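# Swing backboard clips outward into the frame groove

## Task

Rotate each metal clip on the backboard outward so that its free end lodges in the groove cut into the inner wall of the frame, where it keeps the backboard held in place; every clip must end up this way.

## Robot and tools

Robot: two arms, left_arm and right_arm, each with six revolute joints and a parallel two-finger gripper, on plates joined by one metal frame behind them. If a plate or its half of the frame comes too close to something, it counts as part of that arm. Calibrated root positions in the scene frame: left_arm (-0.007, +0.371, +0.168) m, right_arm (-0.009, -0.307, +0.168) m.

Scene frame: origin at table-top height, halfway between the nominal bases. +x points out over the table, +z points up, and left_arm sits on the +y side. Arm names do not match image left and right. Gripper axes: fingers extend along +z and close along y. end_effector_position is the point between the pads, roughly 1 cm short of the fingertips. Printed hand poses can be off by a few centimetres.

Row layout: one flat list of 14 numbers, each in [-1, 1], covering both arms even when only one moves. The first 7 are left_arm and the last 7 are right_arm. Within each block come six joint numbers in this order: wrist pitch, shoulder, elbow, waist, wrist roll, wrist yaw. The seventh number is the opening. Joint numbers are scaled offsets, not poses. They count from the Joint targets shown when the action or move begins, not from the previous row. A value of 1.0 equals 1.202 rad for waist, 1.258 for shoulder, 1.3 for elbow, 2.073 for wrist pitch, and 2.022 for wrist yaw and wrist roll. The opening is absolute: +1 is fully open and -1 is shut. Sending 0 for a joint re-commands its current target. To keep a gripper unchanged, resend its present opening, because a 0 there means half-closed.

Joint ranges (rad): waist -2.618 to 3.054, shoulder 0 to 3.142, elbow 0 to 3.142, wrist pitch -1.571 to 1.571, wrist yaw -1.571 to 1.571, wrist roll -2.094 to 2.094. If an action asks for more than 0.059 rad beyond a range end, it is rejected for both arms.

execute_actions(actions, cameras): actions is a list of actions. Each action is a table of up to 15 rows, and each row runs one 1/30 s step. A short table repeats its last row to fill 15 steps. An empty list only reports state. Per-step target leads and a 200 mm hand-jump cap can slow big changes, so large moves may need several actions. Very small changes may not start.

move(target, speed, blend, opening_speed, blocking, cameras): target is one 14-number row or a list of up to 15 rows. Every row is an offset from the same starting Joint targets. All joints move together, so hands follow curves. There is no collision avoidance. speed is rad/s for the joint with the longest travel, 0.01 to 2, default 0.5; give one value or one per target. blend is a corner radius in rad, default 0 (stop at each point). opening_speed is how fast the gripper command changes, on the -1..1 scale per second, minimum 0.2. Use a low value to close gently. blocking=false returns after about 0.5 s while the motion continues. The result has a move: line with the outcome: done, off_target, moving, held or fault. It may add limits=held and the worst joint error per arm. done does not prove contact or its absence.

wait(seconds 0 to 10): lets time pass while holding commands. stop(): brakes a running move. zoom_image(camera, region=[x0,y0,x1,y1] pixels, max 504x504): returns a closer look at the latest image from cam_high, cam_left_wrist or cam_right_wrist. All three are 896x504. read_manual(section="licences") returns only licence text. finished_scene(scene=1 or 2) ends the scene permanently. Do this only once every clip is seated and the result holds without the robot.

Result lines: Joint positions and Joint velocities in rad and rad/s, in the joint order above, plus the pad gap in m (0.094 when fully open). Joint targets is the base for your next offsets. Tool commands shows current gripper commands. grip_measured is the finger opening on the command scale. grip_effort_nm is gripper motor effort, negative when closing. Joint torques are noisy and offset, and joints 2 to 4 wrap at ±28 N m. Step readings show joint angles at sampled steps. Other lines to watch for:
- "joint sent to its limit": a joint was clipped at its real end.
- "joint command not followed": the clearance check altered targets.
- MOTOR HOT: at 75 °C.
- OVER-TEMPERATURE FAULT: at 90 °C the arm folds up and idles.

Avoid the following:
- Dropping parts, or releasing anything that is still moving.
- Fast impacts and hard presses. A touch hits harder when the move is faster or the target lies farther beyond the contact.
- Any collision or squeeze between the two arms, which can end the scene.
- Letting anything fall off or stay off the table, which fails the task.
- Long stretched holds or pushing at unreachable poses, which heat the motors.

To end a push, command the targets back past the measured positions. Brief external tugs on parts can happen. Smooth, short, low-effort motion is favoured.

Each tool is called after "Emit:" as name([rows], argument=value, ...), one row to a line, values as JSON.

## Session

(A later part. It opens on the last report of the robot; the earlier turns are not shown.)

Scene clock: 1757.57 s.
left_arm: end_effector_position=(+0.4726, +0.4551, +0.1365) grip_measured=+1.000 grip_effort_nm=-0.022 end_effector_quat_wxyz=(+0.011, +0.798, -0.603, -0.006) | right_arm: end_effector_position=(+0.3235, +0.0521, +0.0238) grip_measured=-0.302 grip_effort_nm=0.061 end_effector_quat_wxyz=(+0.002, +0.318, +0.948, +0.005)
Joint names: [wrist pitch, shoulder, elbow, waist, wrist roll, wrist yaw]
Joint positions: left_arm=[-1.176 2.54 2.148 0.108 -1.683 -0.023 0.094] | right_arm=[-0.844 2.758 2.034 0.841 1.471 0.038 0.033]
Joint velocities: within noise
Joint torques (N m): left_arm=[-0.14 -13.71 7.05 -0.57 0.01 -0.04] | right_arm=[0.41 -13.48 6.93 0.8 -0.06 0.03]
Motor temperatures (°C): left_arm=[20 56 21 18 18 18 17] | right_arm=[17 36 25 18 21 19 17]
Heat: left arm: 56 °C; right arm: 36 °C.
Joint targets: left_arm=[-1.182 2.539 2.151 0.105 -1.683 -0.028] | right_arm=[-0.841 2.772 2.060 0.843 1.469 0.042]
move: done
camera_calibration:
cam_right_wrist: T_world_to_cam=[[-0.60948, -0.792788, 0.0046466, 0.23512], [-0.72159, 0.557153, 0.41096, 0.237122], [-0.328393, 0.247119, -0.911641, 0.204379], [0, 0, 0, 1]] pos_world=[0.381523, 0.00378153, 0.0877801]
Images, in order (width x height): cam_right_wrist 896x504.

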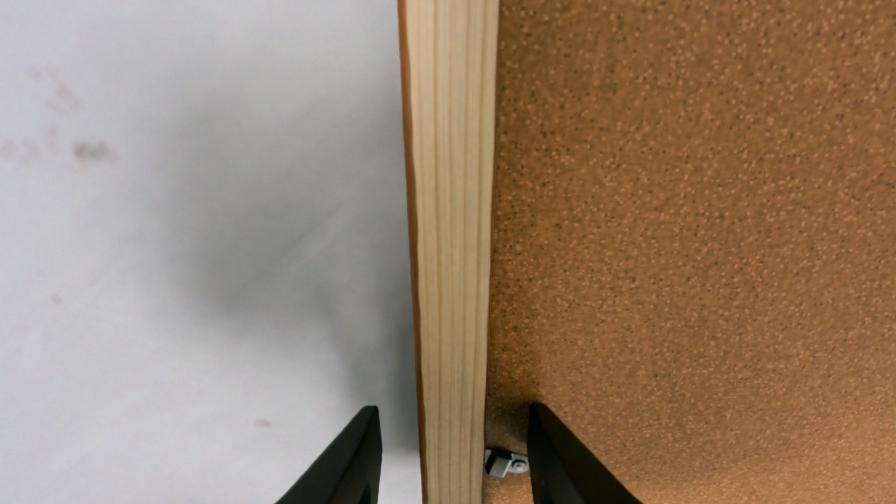

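Emit:
move([
  [0,0,0,0,0,0,1,0,0,0,0.0116,0,0,-0.3],
  [0,0,0,0,0,0,1,0,0,0,0.003,0,0,-0.3],
], cameras=["cam_right_wrist"])

Emit:
zoom_image(camera="cam_right_wrist", region=[400, 374, 590, 504])

Scene clock: 1765.90 s.
left_arm: end_effector_position=(+0.4726, +0.4551, +0.1365) grip_measured=+1.000 grip_effort_nm=-0.032 end_effector_quat_wxyz=(+0.011, +0.798, -0.603, -0.006) | right_arm: end_effector_position=(+0.3219, +0.0536, +0.0239) grip_measured=-0.302 grip_effort_nm=0.066 end_effector_quat_wxyz=(+0.002, +0.316, +0.949, +0.005)
Joint names: [wrist pitch, shoulder, elbow, waist, wrist roll, wrist yaw]
Joint positions: left_arm=[-1.176 2.54 2.148 0.108 -1.683 -0.023 0.094] | right_arm=[-0.844 2.758 2.034 0.846 1.471 0.038 0.033]
Joint velocities: within noise
Joint torques (N m): left_arm=[-0.12 -13.89 7.05 -0.64 0.04 0.02] | right_arm=[0.42 -13.5 6.9 0.76 -0.07 0.02]
Motor temperatures (°C): left_arm=[20 56 21 18 18 18 17] | right_arm=[17 37 25 18 21 19 17]
Heat: left arm: 56 °C; right arm: 37 °C.
Joint targets: left_arm=[-1.182 2.539 2.151 0.105 -1.683 -0.028] | right_arm=[-0.841 2.772 2.060 0.847 1.469 0.042]
move: done
camera_calibration:
cam_right_wrist: T_world_to_cam=[[-0.605848, -0.795568, 0.00447265, 0.234328], [-0.724193, 0.553804, 0.410909, 0.236077], [-0.329383, 0.245709, -0.911665, 0.20394], [0, 0, 0, 1]] pos_world=[0.380107, 0.00557312, 0.0878712]
Images, in order (width x height): cam_right_wrist 896x504.

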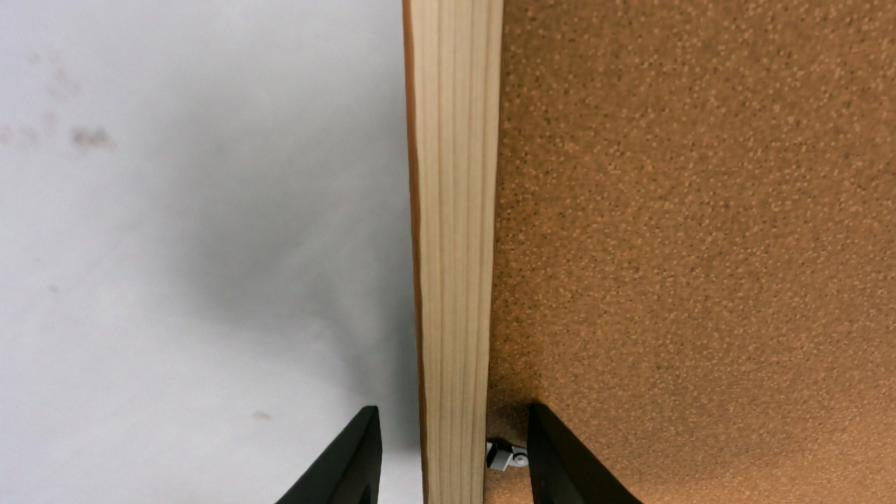

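Scaled by 2.653.

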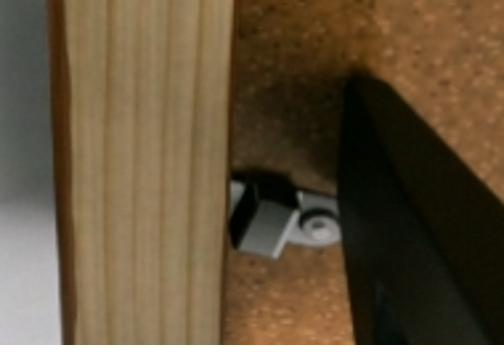

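Emit:
move([
  [0,0,0,0,0,0,1,0,0,0,0,0,0,-0.5],
  [0,0,0,0,0,0,1,0,0,0,0,0,0,-0.74],
], opening_speed=0.3, cameras=["cam_right_wrist"])

Emit:
zoom_image(camera="cam_right_wrist", region=[400, 374, 590, 504])

Scene clock: 1771.57 s.
left_arm: end_effector_position=(+0.4726, +0.4551, +0.1365) grip_measured=+1.000 grip_effort_nm=-0.027 end_effector_quat_wxyz=(+0.011, +0.798, -0.603, -0.006) | right_arm: end_effector_position=(+0.3218, +0.0535, +0.0239) grip_measured=-0.736 grip_effort_nm=-0.281 end_effector_quat_wxyz=(+0.002, +0.316, +0.949, +0.005)
Joint names: [wrist pitch, shoulder, elbow, waist, wrist roll, wrist yaw]
Joint positions: left_arm=[-1.176 2.54 2.148 0.108 -1.683 -0.023 0.094] | right_arm=[-0.845 2.758 2.034 0.846 1.471 0.038 0.012]
Joint velocities: within noise
Joint torques (N m): left_arm=[-0.1 -13.94 7.06 -0.58 0.01 -0.04] | right_arm=[0.42 -13.49 6.93 0.75 -0.07 0.02]
Motor temperatures (°C): left_arm=[20 56 21 18 18 18 17] | right_arm=[17 37 25 18 21 19 17]
Heat: left arm: 56 °C; right arm: 37 °C.
Joint targets: left_arm=[-1.182 2.539 2.151 0.105 -1.683 -0.028] | right_arm=[-0.841 2.772 2.060 0.847 1.469 0.043]
move: done
camera_calibration:
cam_right_wrist: T_world_to_cam=[[-0.605822, -0.795583, 0.00523188, 0.234113], [-0.723998, 0.554013, 0.41097, 0.235987], [-0.32986, 0.245187, -0.911634, 0.204111], [0, 0, 0, 1]] pos_world=[0.380013, 0.00547107, 0.0878663]
Images, in order (width x height): cam_right_wrist 896x504.

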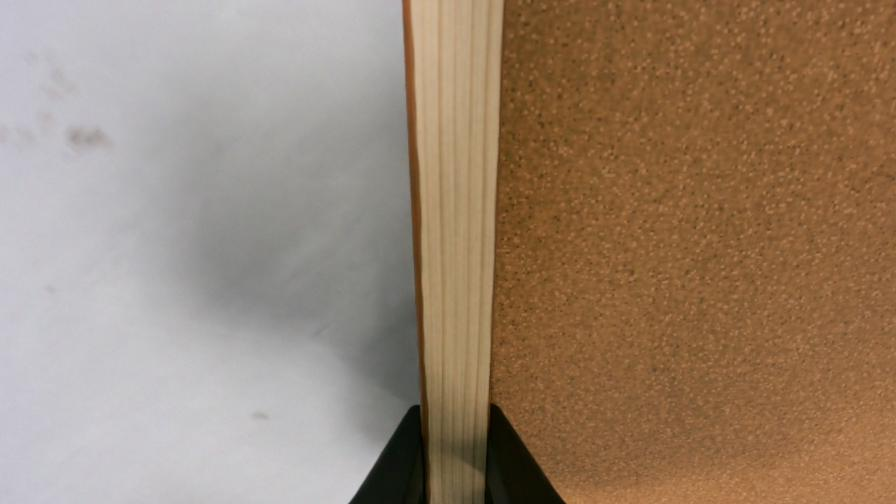

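Scaled by 2.653.

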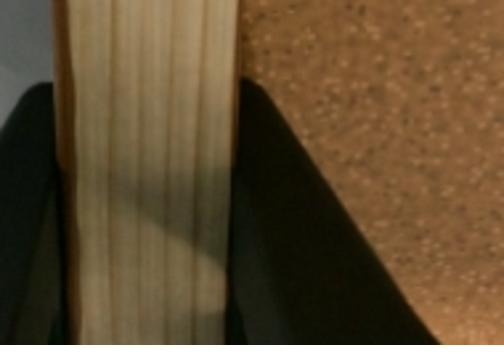

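Release, look, then lift.

Emit:
move([
  [0,0,0,0,0,0,1,0,0,0,0,0,0,-0.6],
  [0,0,0,0,0,0,1,0,0,0,0,0,0,-0.4],
], opening_speed=0.5, cameras=["cam_right_wrist"])

Emit:
zoom_image(camera="cam_right_wrist", region=[400, 374, 590, 504])

Scene clock: 1777.17 s.
left_arm: end_effector_position=(+0.4726, +0.4551, +0.1365) grip_measured=+1.000 grip_effort_nm=-0.027 end_effector_quat_wxyz=(+0.011, +0.798, -0.603, -0.006) | right_arm: end_effector_position=(+0.3218, +0.0535, +0.0239) grip_measured=-0.402 grip_effort_nm=0.066 end_effector_quat_wxyz=(+0.002, +0.316, +0.949, +0.005)
Joint names: [wrist pitch, shoulder, elbow, waist, wrist roll, wrist yaw]
Joint positions: left_arm=[-1.176 2.54 2.148 0.108 -1.683 -0.023 0.094] | right_arm=[-0.845 2.758 2.034 0.846 1.471 0.038 0.028]
Joint velocities: within noise
Joint torques (N m): left_arm=[-0.14 -14 7.04 -0.75 0.03 -0.02] | right_arm=[0.41 -13.5 6.94 0.7 -0.06 0.04]
Motor temperatures (°C): left_arm=[20 56 21 18 18 18 17] | right_arm=[17 37 25 18 21 19 17]
Heat: left arm: 56 °C; right arm: 37 °C.
Joint targets: left_arm=[-1.182 2.539 2.151 0.105 -1.683 -0.028] | right_arm=[-0.841 2.772 2.060 0.847 1.469 0.043]
move: done
camera_calibration:
cam_right_wrist: T_world_to_cam=[[-0.605822, -0.795583, 0.00523188, 0.234113], [-0.723998, 0.554013, 0.41097, 0.235987], [-0.32986, 0.245187, -0.911634, 0.204111], [0, 0, 0, 1]] pos_world=[0.380013, 0.00547107, 0.0878663]
Images, in order (width x height): cam_right_wrist 896x504.

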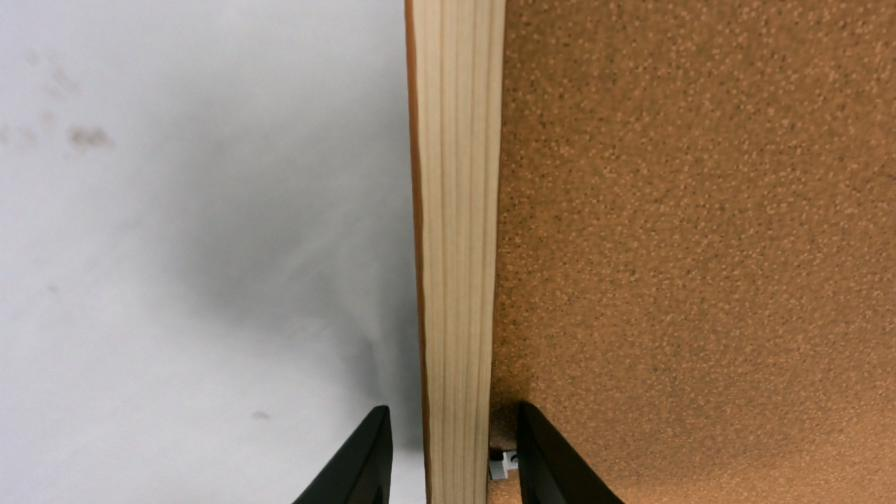

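Scaled by 2.653.

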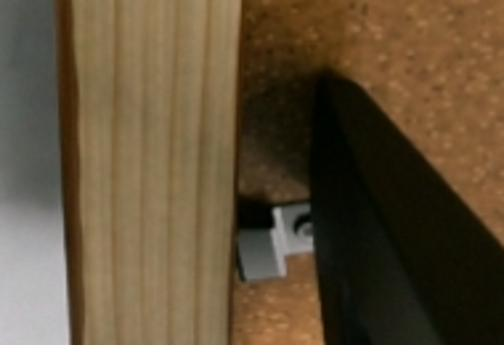

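Emit:
move([
  [0,0,0,0,0,0,1,-0.029,-0.0875,0,0,0,0,-0.4],
  [0,0,0,0,0,0,1,-0.0888,-0.19,0,0,0,0,-0.4],
], blend=0.05, cameras=[])

Scene clock: 1781.27 s.
left_arm: end_effector_position=(+0.4726, +0.4551, +0.1365) grip_measured=+1.000 grip_effort_nm=-0.017 end_effector_quat_wxyz=(+0.011, +0.798, -0.603, -0.006) | right_arm: end_effector_position=(+0.3298, +0.0563, +0.1262) grip_measured=-0.402 grip_effort_nm=0.061 end_effector_quat_wxyz=(+0.014, +0.317, +0.948, +0.031)
Joint names: [wrist pitch, shoulder, elbow, waist, wrist roll, wrist yaw]
Joint positions: left_arm=[-1.176 2.54 2.148 0.108 -1.683 -0.023 0.094] | right_arm=[-1.011 2.546 2.045 0.846 1.471 0.038 0.028]
Joint velocities: within noise
Joint torques (N m): left_arm=[-0.11 -13.96 7.12 -0.68 0.01 -0.02] | right_arm=[0.34 -15.49 6.46 0.72 -0.06 0.02]
Motor temperatures (°C): left_arm=[20 56 21 18 18 18 17] | right_arm=[17 37 25 18 21 19 17]
Heat: left arm: 56 °C; right arm: 37 °C.
Joint targets: left_arm=[-1.182 2.539 2.151 0.105 -1.683 -0.028] | right_arm=[-1.025 2.533 2.060 0.847 1.469 0.043]
move: done
No camera images: "cameras" was empty.

Emit:
move(target=[0,0,0,0,0,0,1,0.0246,-0.3275,-0.2623,-0.0674,-0.361,0,-0.4], speed=0.8)

Emit:
zoom_image(camera="cam_right_wrist", region=[250, 100, 650, 504])

Scene clock: 1786.50 s.
left_arm: end_effector_position=(+0.4726, +0.4551, +0.1365) grip_measured=+1.000 grip_effort_nm=-0.027 end_effector_quat_wxyz=(+0.011, +0.798, -0.603, -0.006) | right_arm: end_effector_position=(+0.3274, -0.0024, +0.2209) grip_measured=-0.402 grip_effort_nm=0.066 end_effector_quat_wxyz=(+0.064, +0.000, +0.996, +0.060)
Joint names: [wrist pitch, shoulder, elbow, waist, wrist roll, wrist yaw]
Joint positions: left_arm=[-1.176 2.54 2.148 0.108 -1.683 -0.023 0.094] | right_arm=[-0.984 2.149 1.732 0.771 0.747 0.038 0.028]
Joint velocities: within noise
Joint torques (N m): left_arm=[-0.13 -13.78 7.16 -0.8 0.05 0] | right_arm=[0.78 -14.56 4.75 0.09 -0.11 0.02]
Motor temperatures (°C): left_arm=[20 56 21 18 18 18 17] | right_arm=[17 38 25 18 21 19 17]
Heat: left arm: 56 °C; right arm: 38 °C.
Joint targets: left_arm=[-1.182 2.539 2.151 0.105 -1.683 -0.028] | right_arm=[-0.974 2.120 1.719 0.766 0.739 0.043]
move: done
camera_calibration:
cam_left_wrist: T_world_to_cam=[[0.965937, 0.253763, -0.0506949, -0.559855], [0.251034, -0.87131, 0.421665, 0.259118], [0.0628323, -0.420028, -0.905333, 0.369192], [0, 0, 0, 1]] pos_world=[0.45254, 0.522913, 0.196599]
cam_right_wrist: T_world_to_cam=[[-0.0026939, -0.994436, -0.105311, 0.0185658], [-0.956304, -0.0282271, 0.291009, 0.291159], [-0.292362, 0.101493, -0.950907, 0.395276], [0, 0, 0, 1]] pos_world=[0.394051, -0.0134367, 0.293096]

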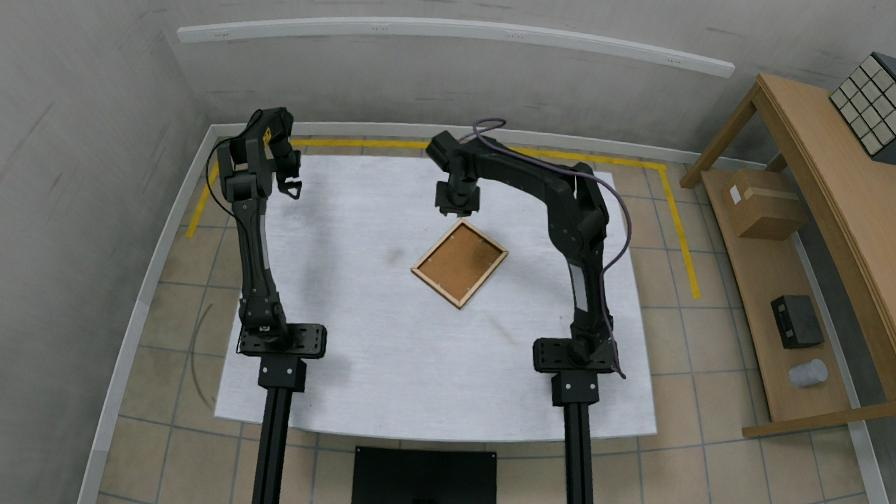

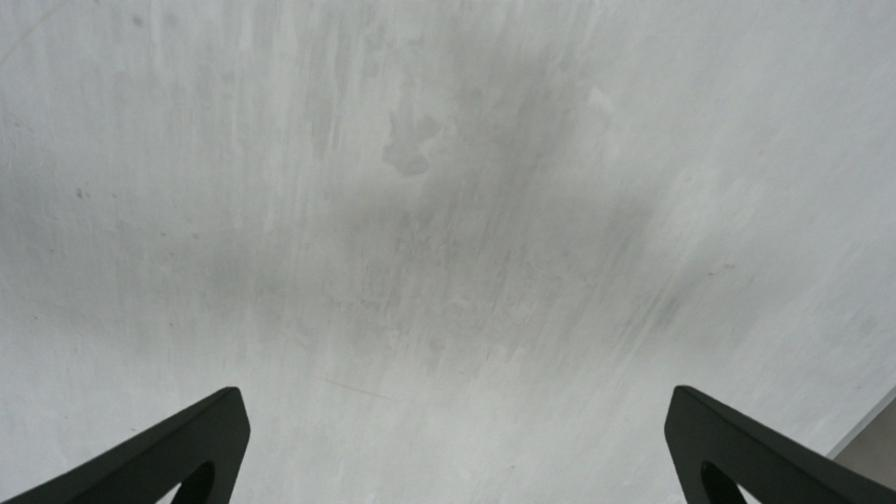

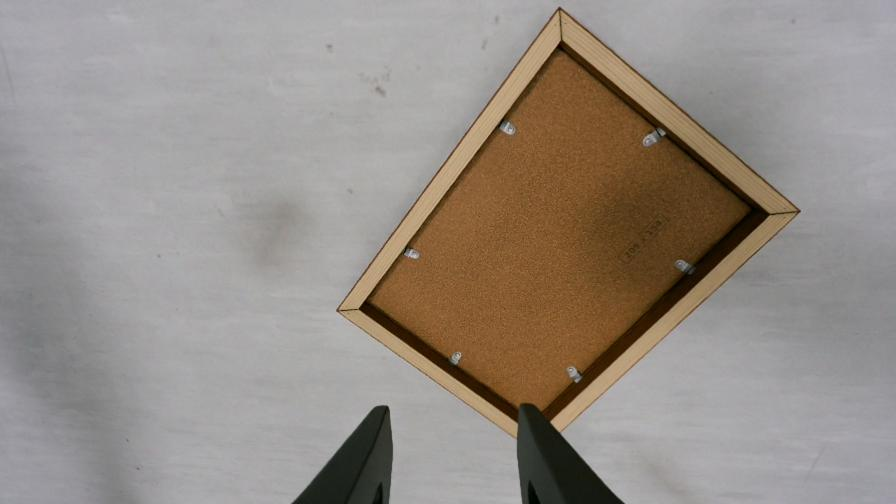

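Scaled by 1.248.

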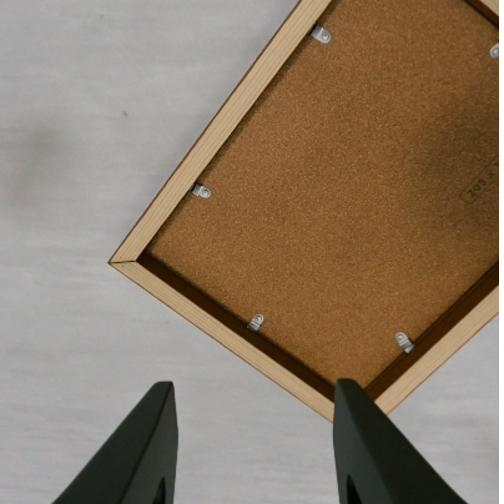

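Emit:
zoom_image(camera="cam_right_wrist", region=[540, 220, 740, 420])

Emit:
zoom_image(camera="cam_right_wrist", region=[370, 210, 570, 410])

Emit:
zoom_image(camera="cam_right_wrist", region=[470, 60, 720, 260])

Scaled by 2.520.

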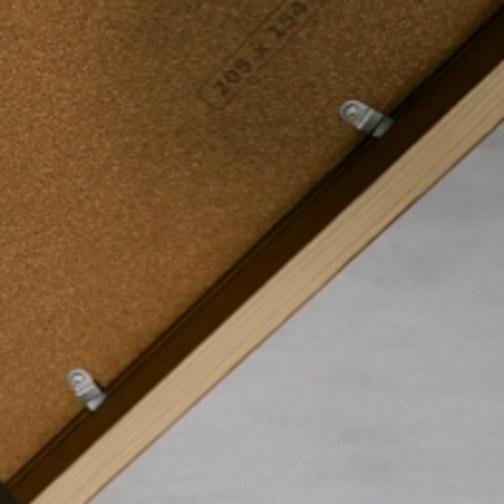

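Scaled by 2.520.

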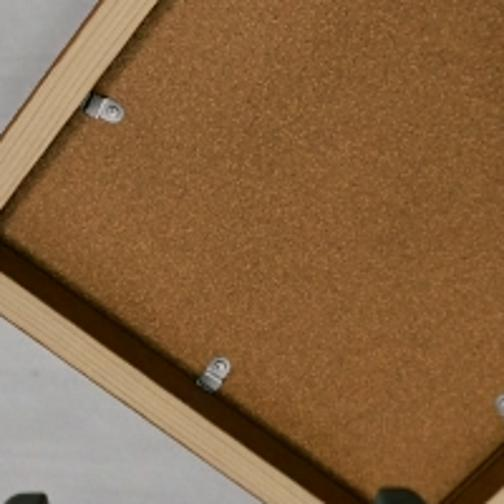

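Scaled by 2.016.

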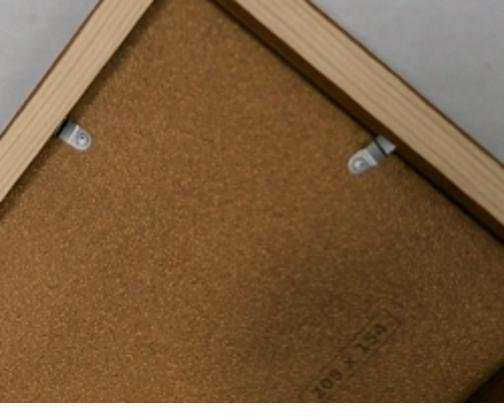

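Emit:
zoom_image(camera="cam_right_wrist", region=[620, 105, 690, 165])

Emit:
zoom_image(camera="cam_right_wrist", region=[480, 105, 550, 165])

Scaled by 7.200.

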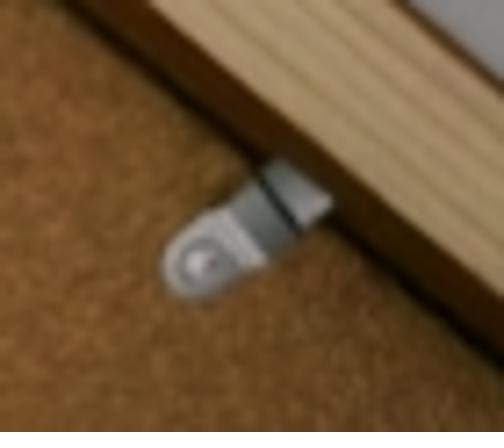

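Scaled by 7.200.

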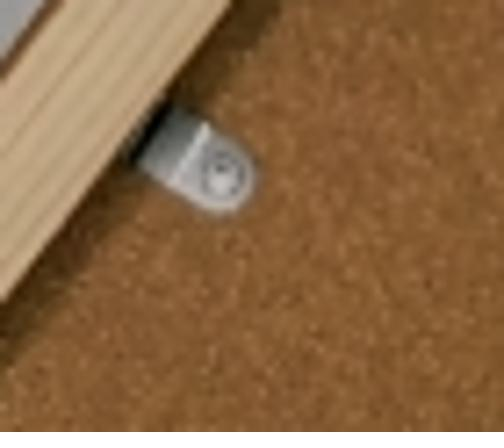

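Emit:
zoom_image(camera="cam_right_wrist", region=[425, 330, 495, 390])

Emit:
zoom_image(camera="cam_right_wrist", region=[650, 235, 720, 295])

Emit:
zoom_image(camera="cam_right_wrist", region=[600, 60, 780, 220])

Scaled by 7.200.

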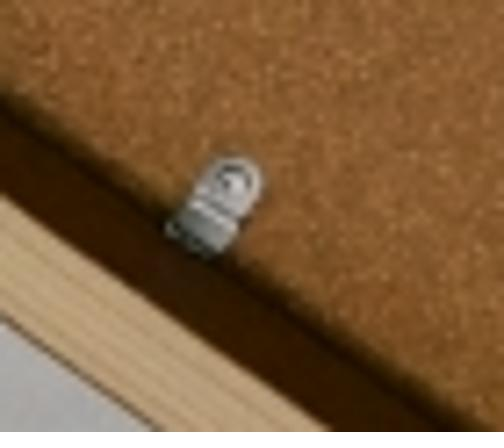

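Scaled by 7.200.

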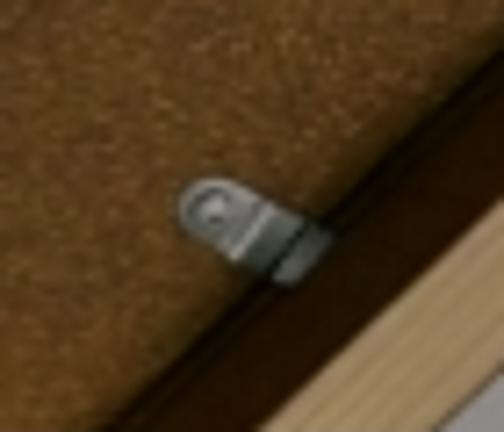

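Scaled by 2.800.

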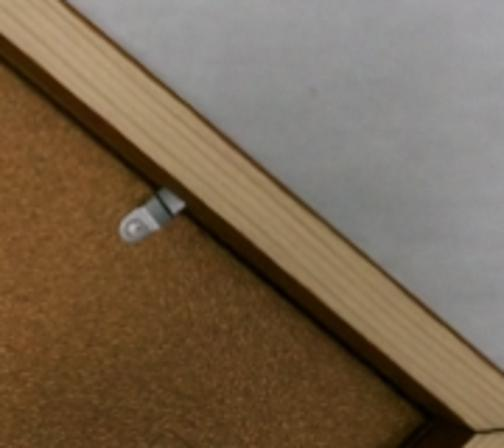

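Emit:
move(target=[0,0,0,0,0,0,1,0,0,0,-0.2488,-1,0,-0.4], speed=1.2, cameras=[])

Emit:
move(target=[0,0,0,0,0,0,1,0.0714,0.25,0.0085,0,-0.33,0,-0.4], cameras=["cam_right_wrist"])

Scene clock: 1869.13 s.
left_arm: end_effector_position=(+0.4726, +0.4551, +0.1365) grip_measured=+1.000 grip_effort_nm=-0.022 end_effector_quat_wxyz=(+0.011, +0.798, -0.603, -0.006) | right_arm: end_effector_position=(+0.4037, -0.1153, +0.2155) grip_measured=-0.402 grip_effort_nm=0.056 end_effector_quat_wxyz=(-0.076, +0.756, -0.649, +0.033)
Joint names: [wrist pitch, shoulder, elbow, waist, wrist roll, wrist yaw]
Joint positions: left_arm=[-1.176 2.54 2.148 0.108 -1.683 -0.023 0.094] | right_arm=[-0.982 2.149 1.732 0.47 -1.276 0.04 0.028]
Joint velocities: within noise
Joint torques (N m): left_arm=[-0.14 -13.85 7.08 -0.53 0.03 -0.03] | right_arm=[0.75 -14.67 4.77 0.2 -0.12 0.02]
Motor temperatures (°C): left_arm=[20 56 21 18 18 18 17] | right_arm=[17 34 23 18 21 19 17]
Heat: left arm: 56 °C; right arm: 34 °C.
Joint targets: left_arm=[-1.182 2.539 2.151 0.105 -1.683 -0.028] | right_arm=[-0.973 2.120 1.719 0.467 -1.283 0.043]
move: done
No camera images: "cameras" was empty.

Scene clock: 1871.27 s.
left_arm: end_effector_position=(+0.4726, +0.4551, +0.1365) grip_measured=+1.000 grip_effort_nm=-0.017 end_effector_quat_wxyz=(+0.011, +0.798, -0.603, -0.006) | right_arm: end_effector_position=(+0.4030, -0.1105, +0.0973) grip_measured=-0.402 grip_effort_nm=0.056 end_effector_quat_wxyz=(-0.014, +0.931, -0.365, +0.013)
Joint names: [wrist pitch, shoulder, elbow, waist, wrist roll, wrist yaw]
Joint positions: left_arm=[-1.176 2.54 2.148 0.108 -1.683 -0.023 0.094] | right_arm=[-0.829 2.428 1.732 0.47 -1.943 0.04 0.028]
Joint velocities: within noise
Joint torques (N m): left_arm=[-0.12 -13.96 7.13 -0.73 0.06 -0.02] | right_arm=[0.47 -12.59 4.92 0.28 -0.11 0.01]
Motor temperatures (°C): left_arm=[20 56 21 18 18 18 17] | right_arm=[17 34 23 18 21 19 17]
Heat: left arm: 56 °C; right arm: 34 °C.
Joint targets: left_arm=[-1.182 2.539 2.151 0.105 -1.683 -0.028] | right_arm=[-0.826 2.435 1.730 0.467 -1.951 0.043]
move: done
camera_calibration:
cam_right_wrist: T_world_to_cam=[[0.684267, 0.727339, 0.0525033, -0.203772], [0.644301, -0.636725, 0.423623, -0.328765], [0.341548, -0.256043, -0.904316, 0.011383], [0, 0, 0, 1]] pos_world=[0.34737, -0.058207, 0.160265]
Images, in order (width x height): cam_right_wrist 896x504.

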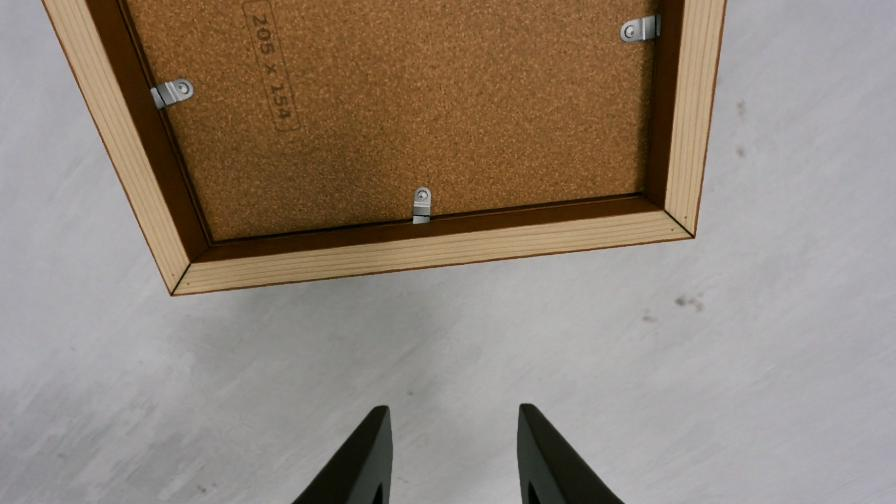

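Emit:
zoom_image(camera="cam_right_wrist", region=[380, 165, 470, 255])

Emit:
zoom_image(camera="cam_right_wrist", region=[130, 50, 230, 150])

Emit:
zoom_image(camera="cam_right_wrist", region=[600, 0, 700, 100])

Scaled by 5.600.

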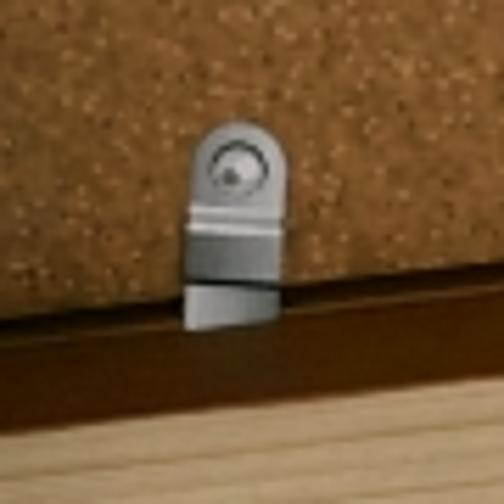

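Scaled by 5.040.

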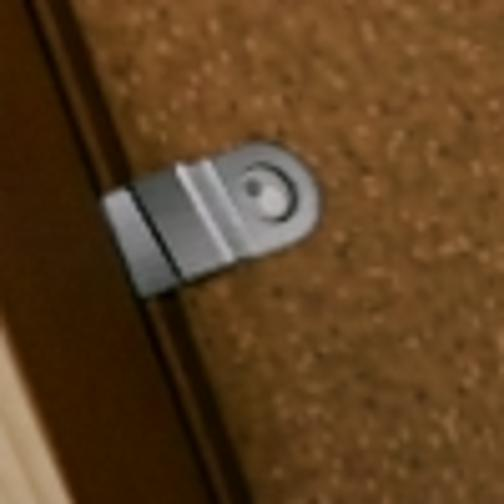

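Scaled by 5.040.

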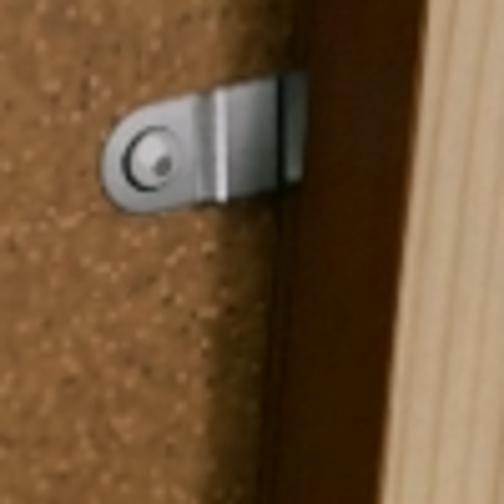

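Emit:
finished_scene(scene=2)

The scene is finished: the task was done.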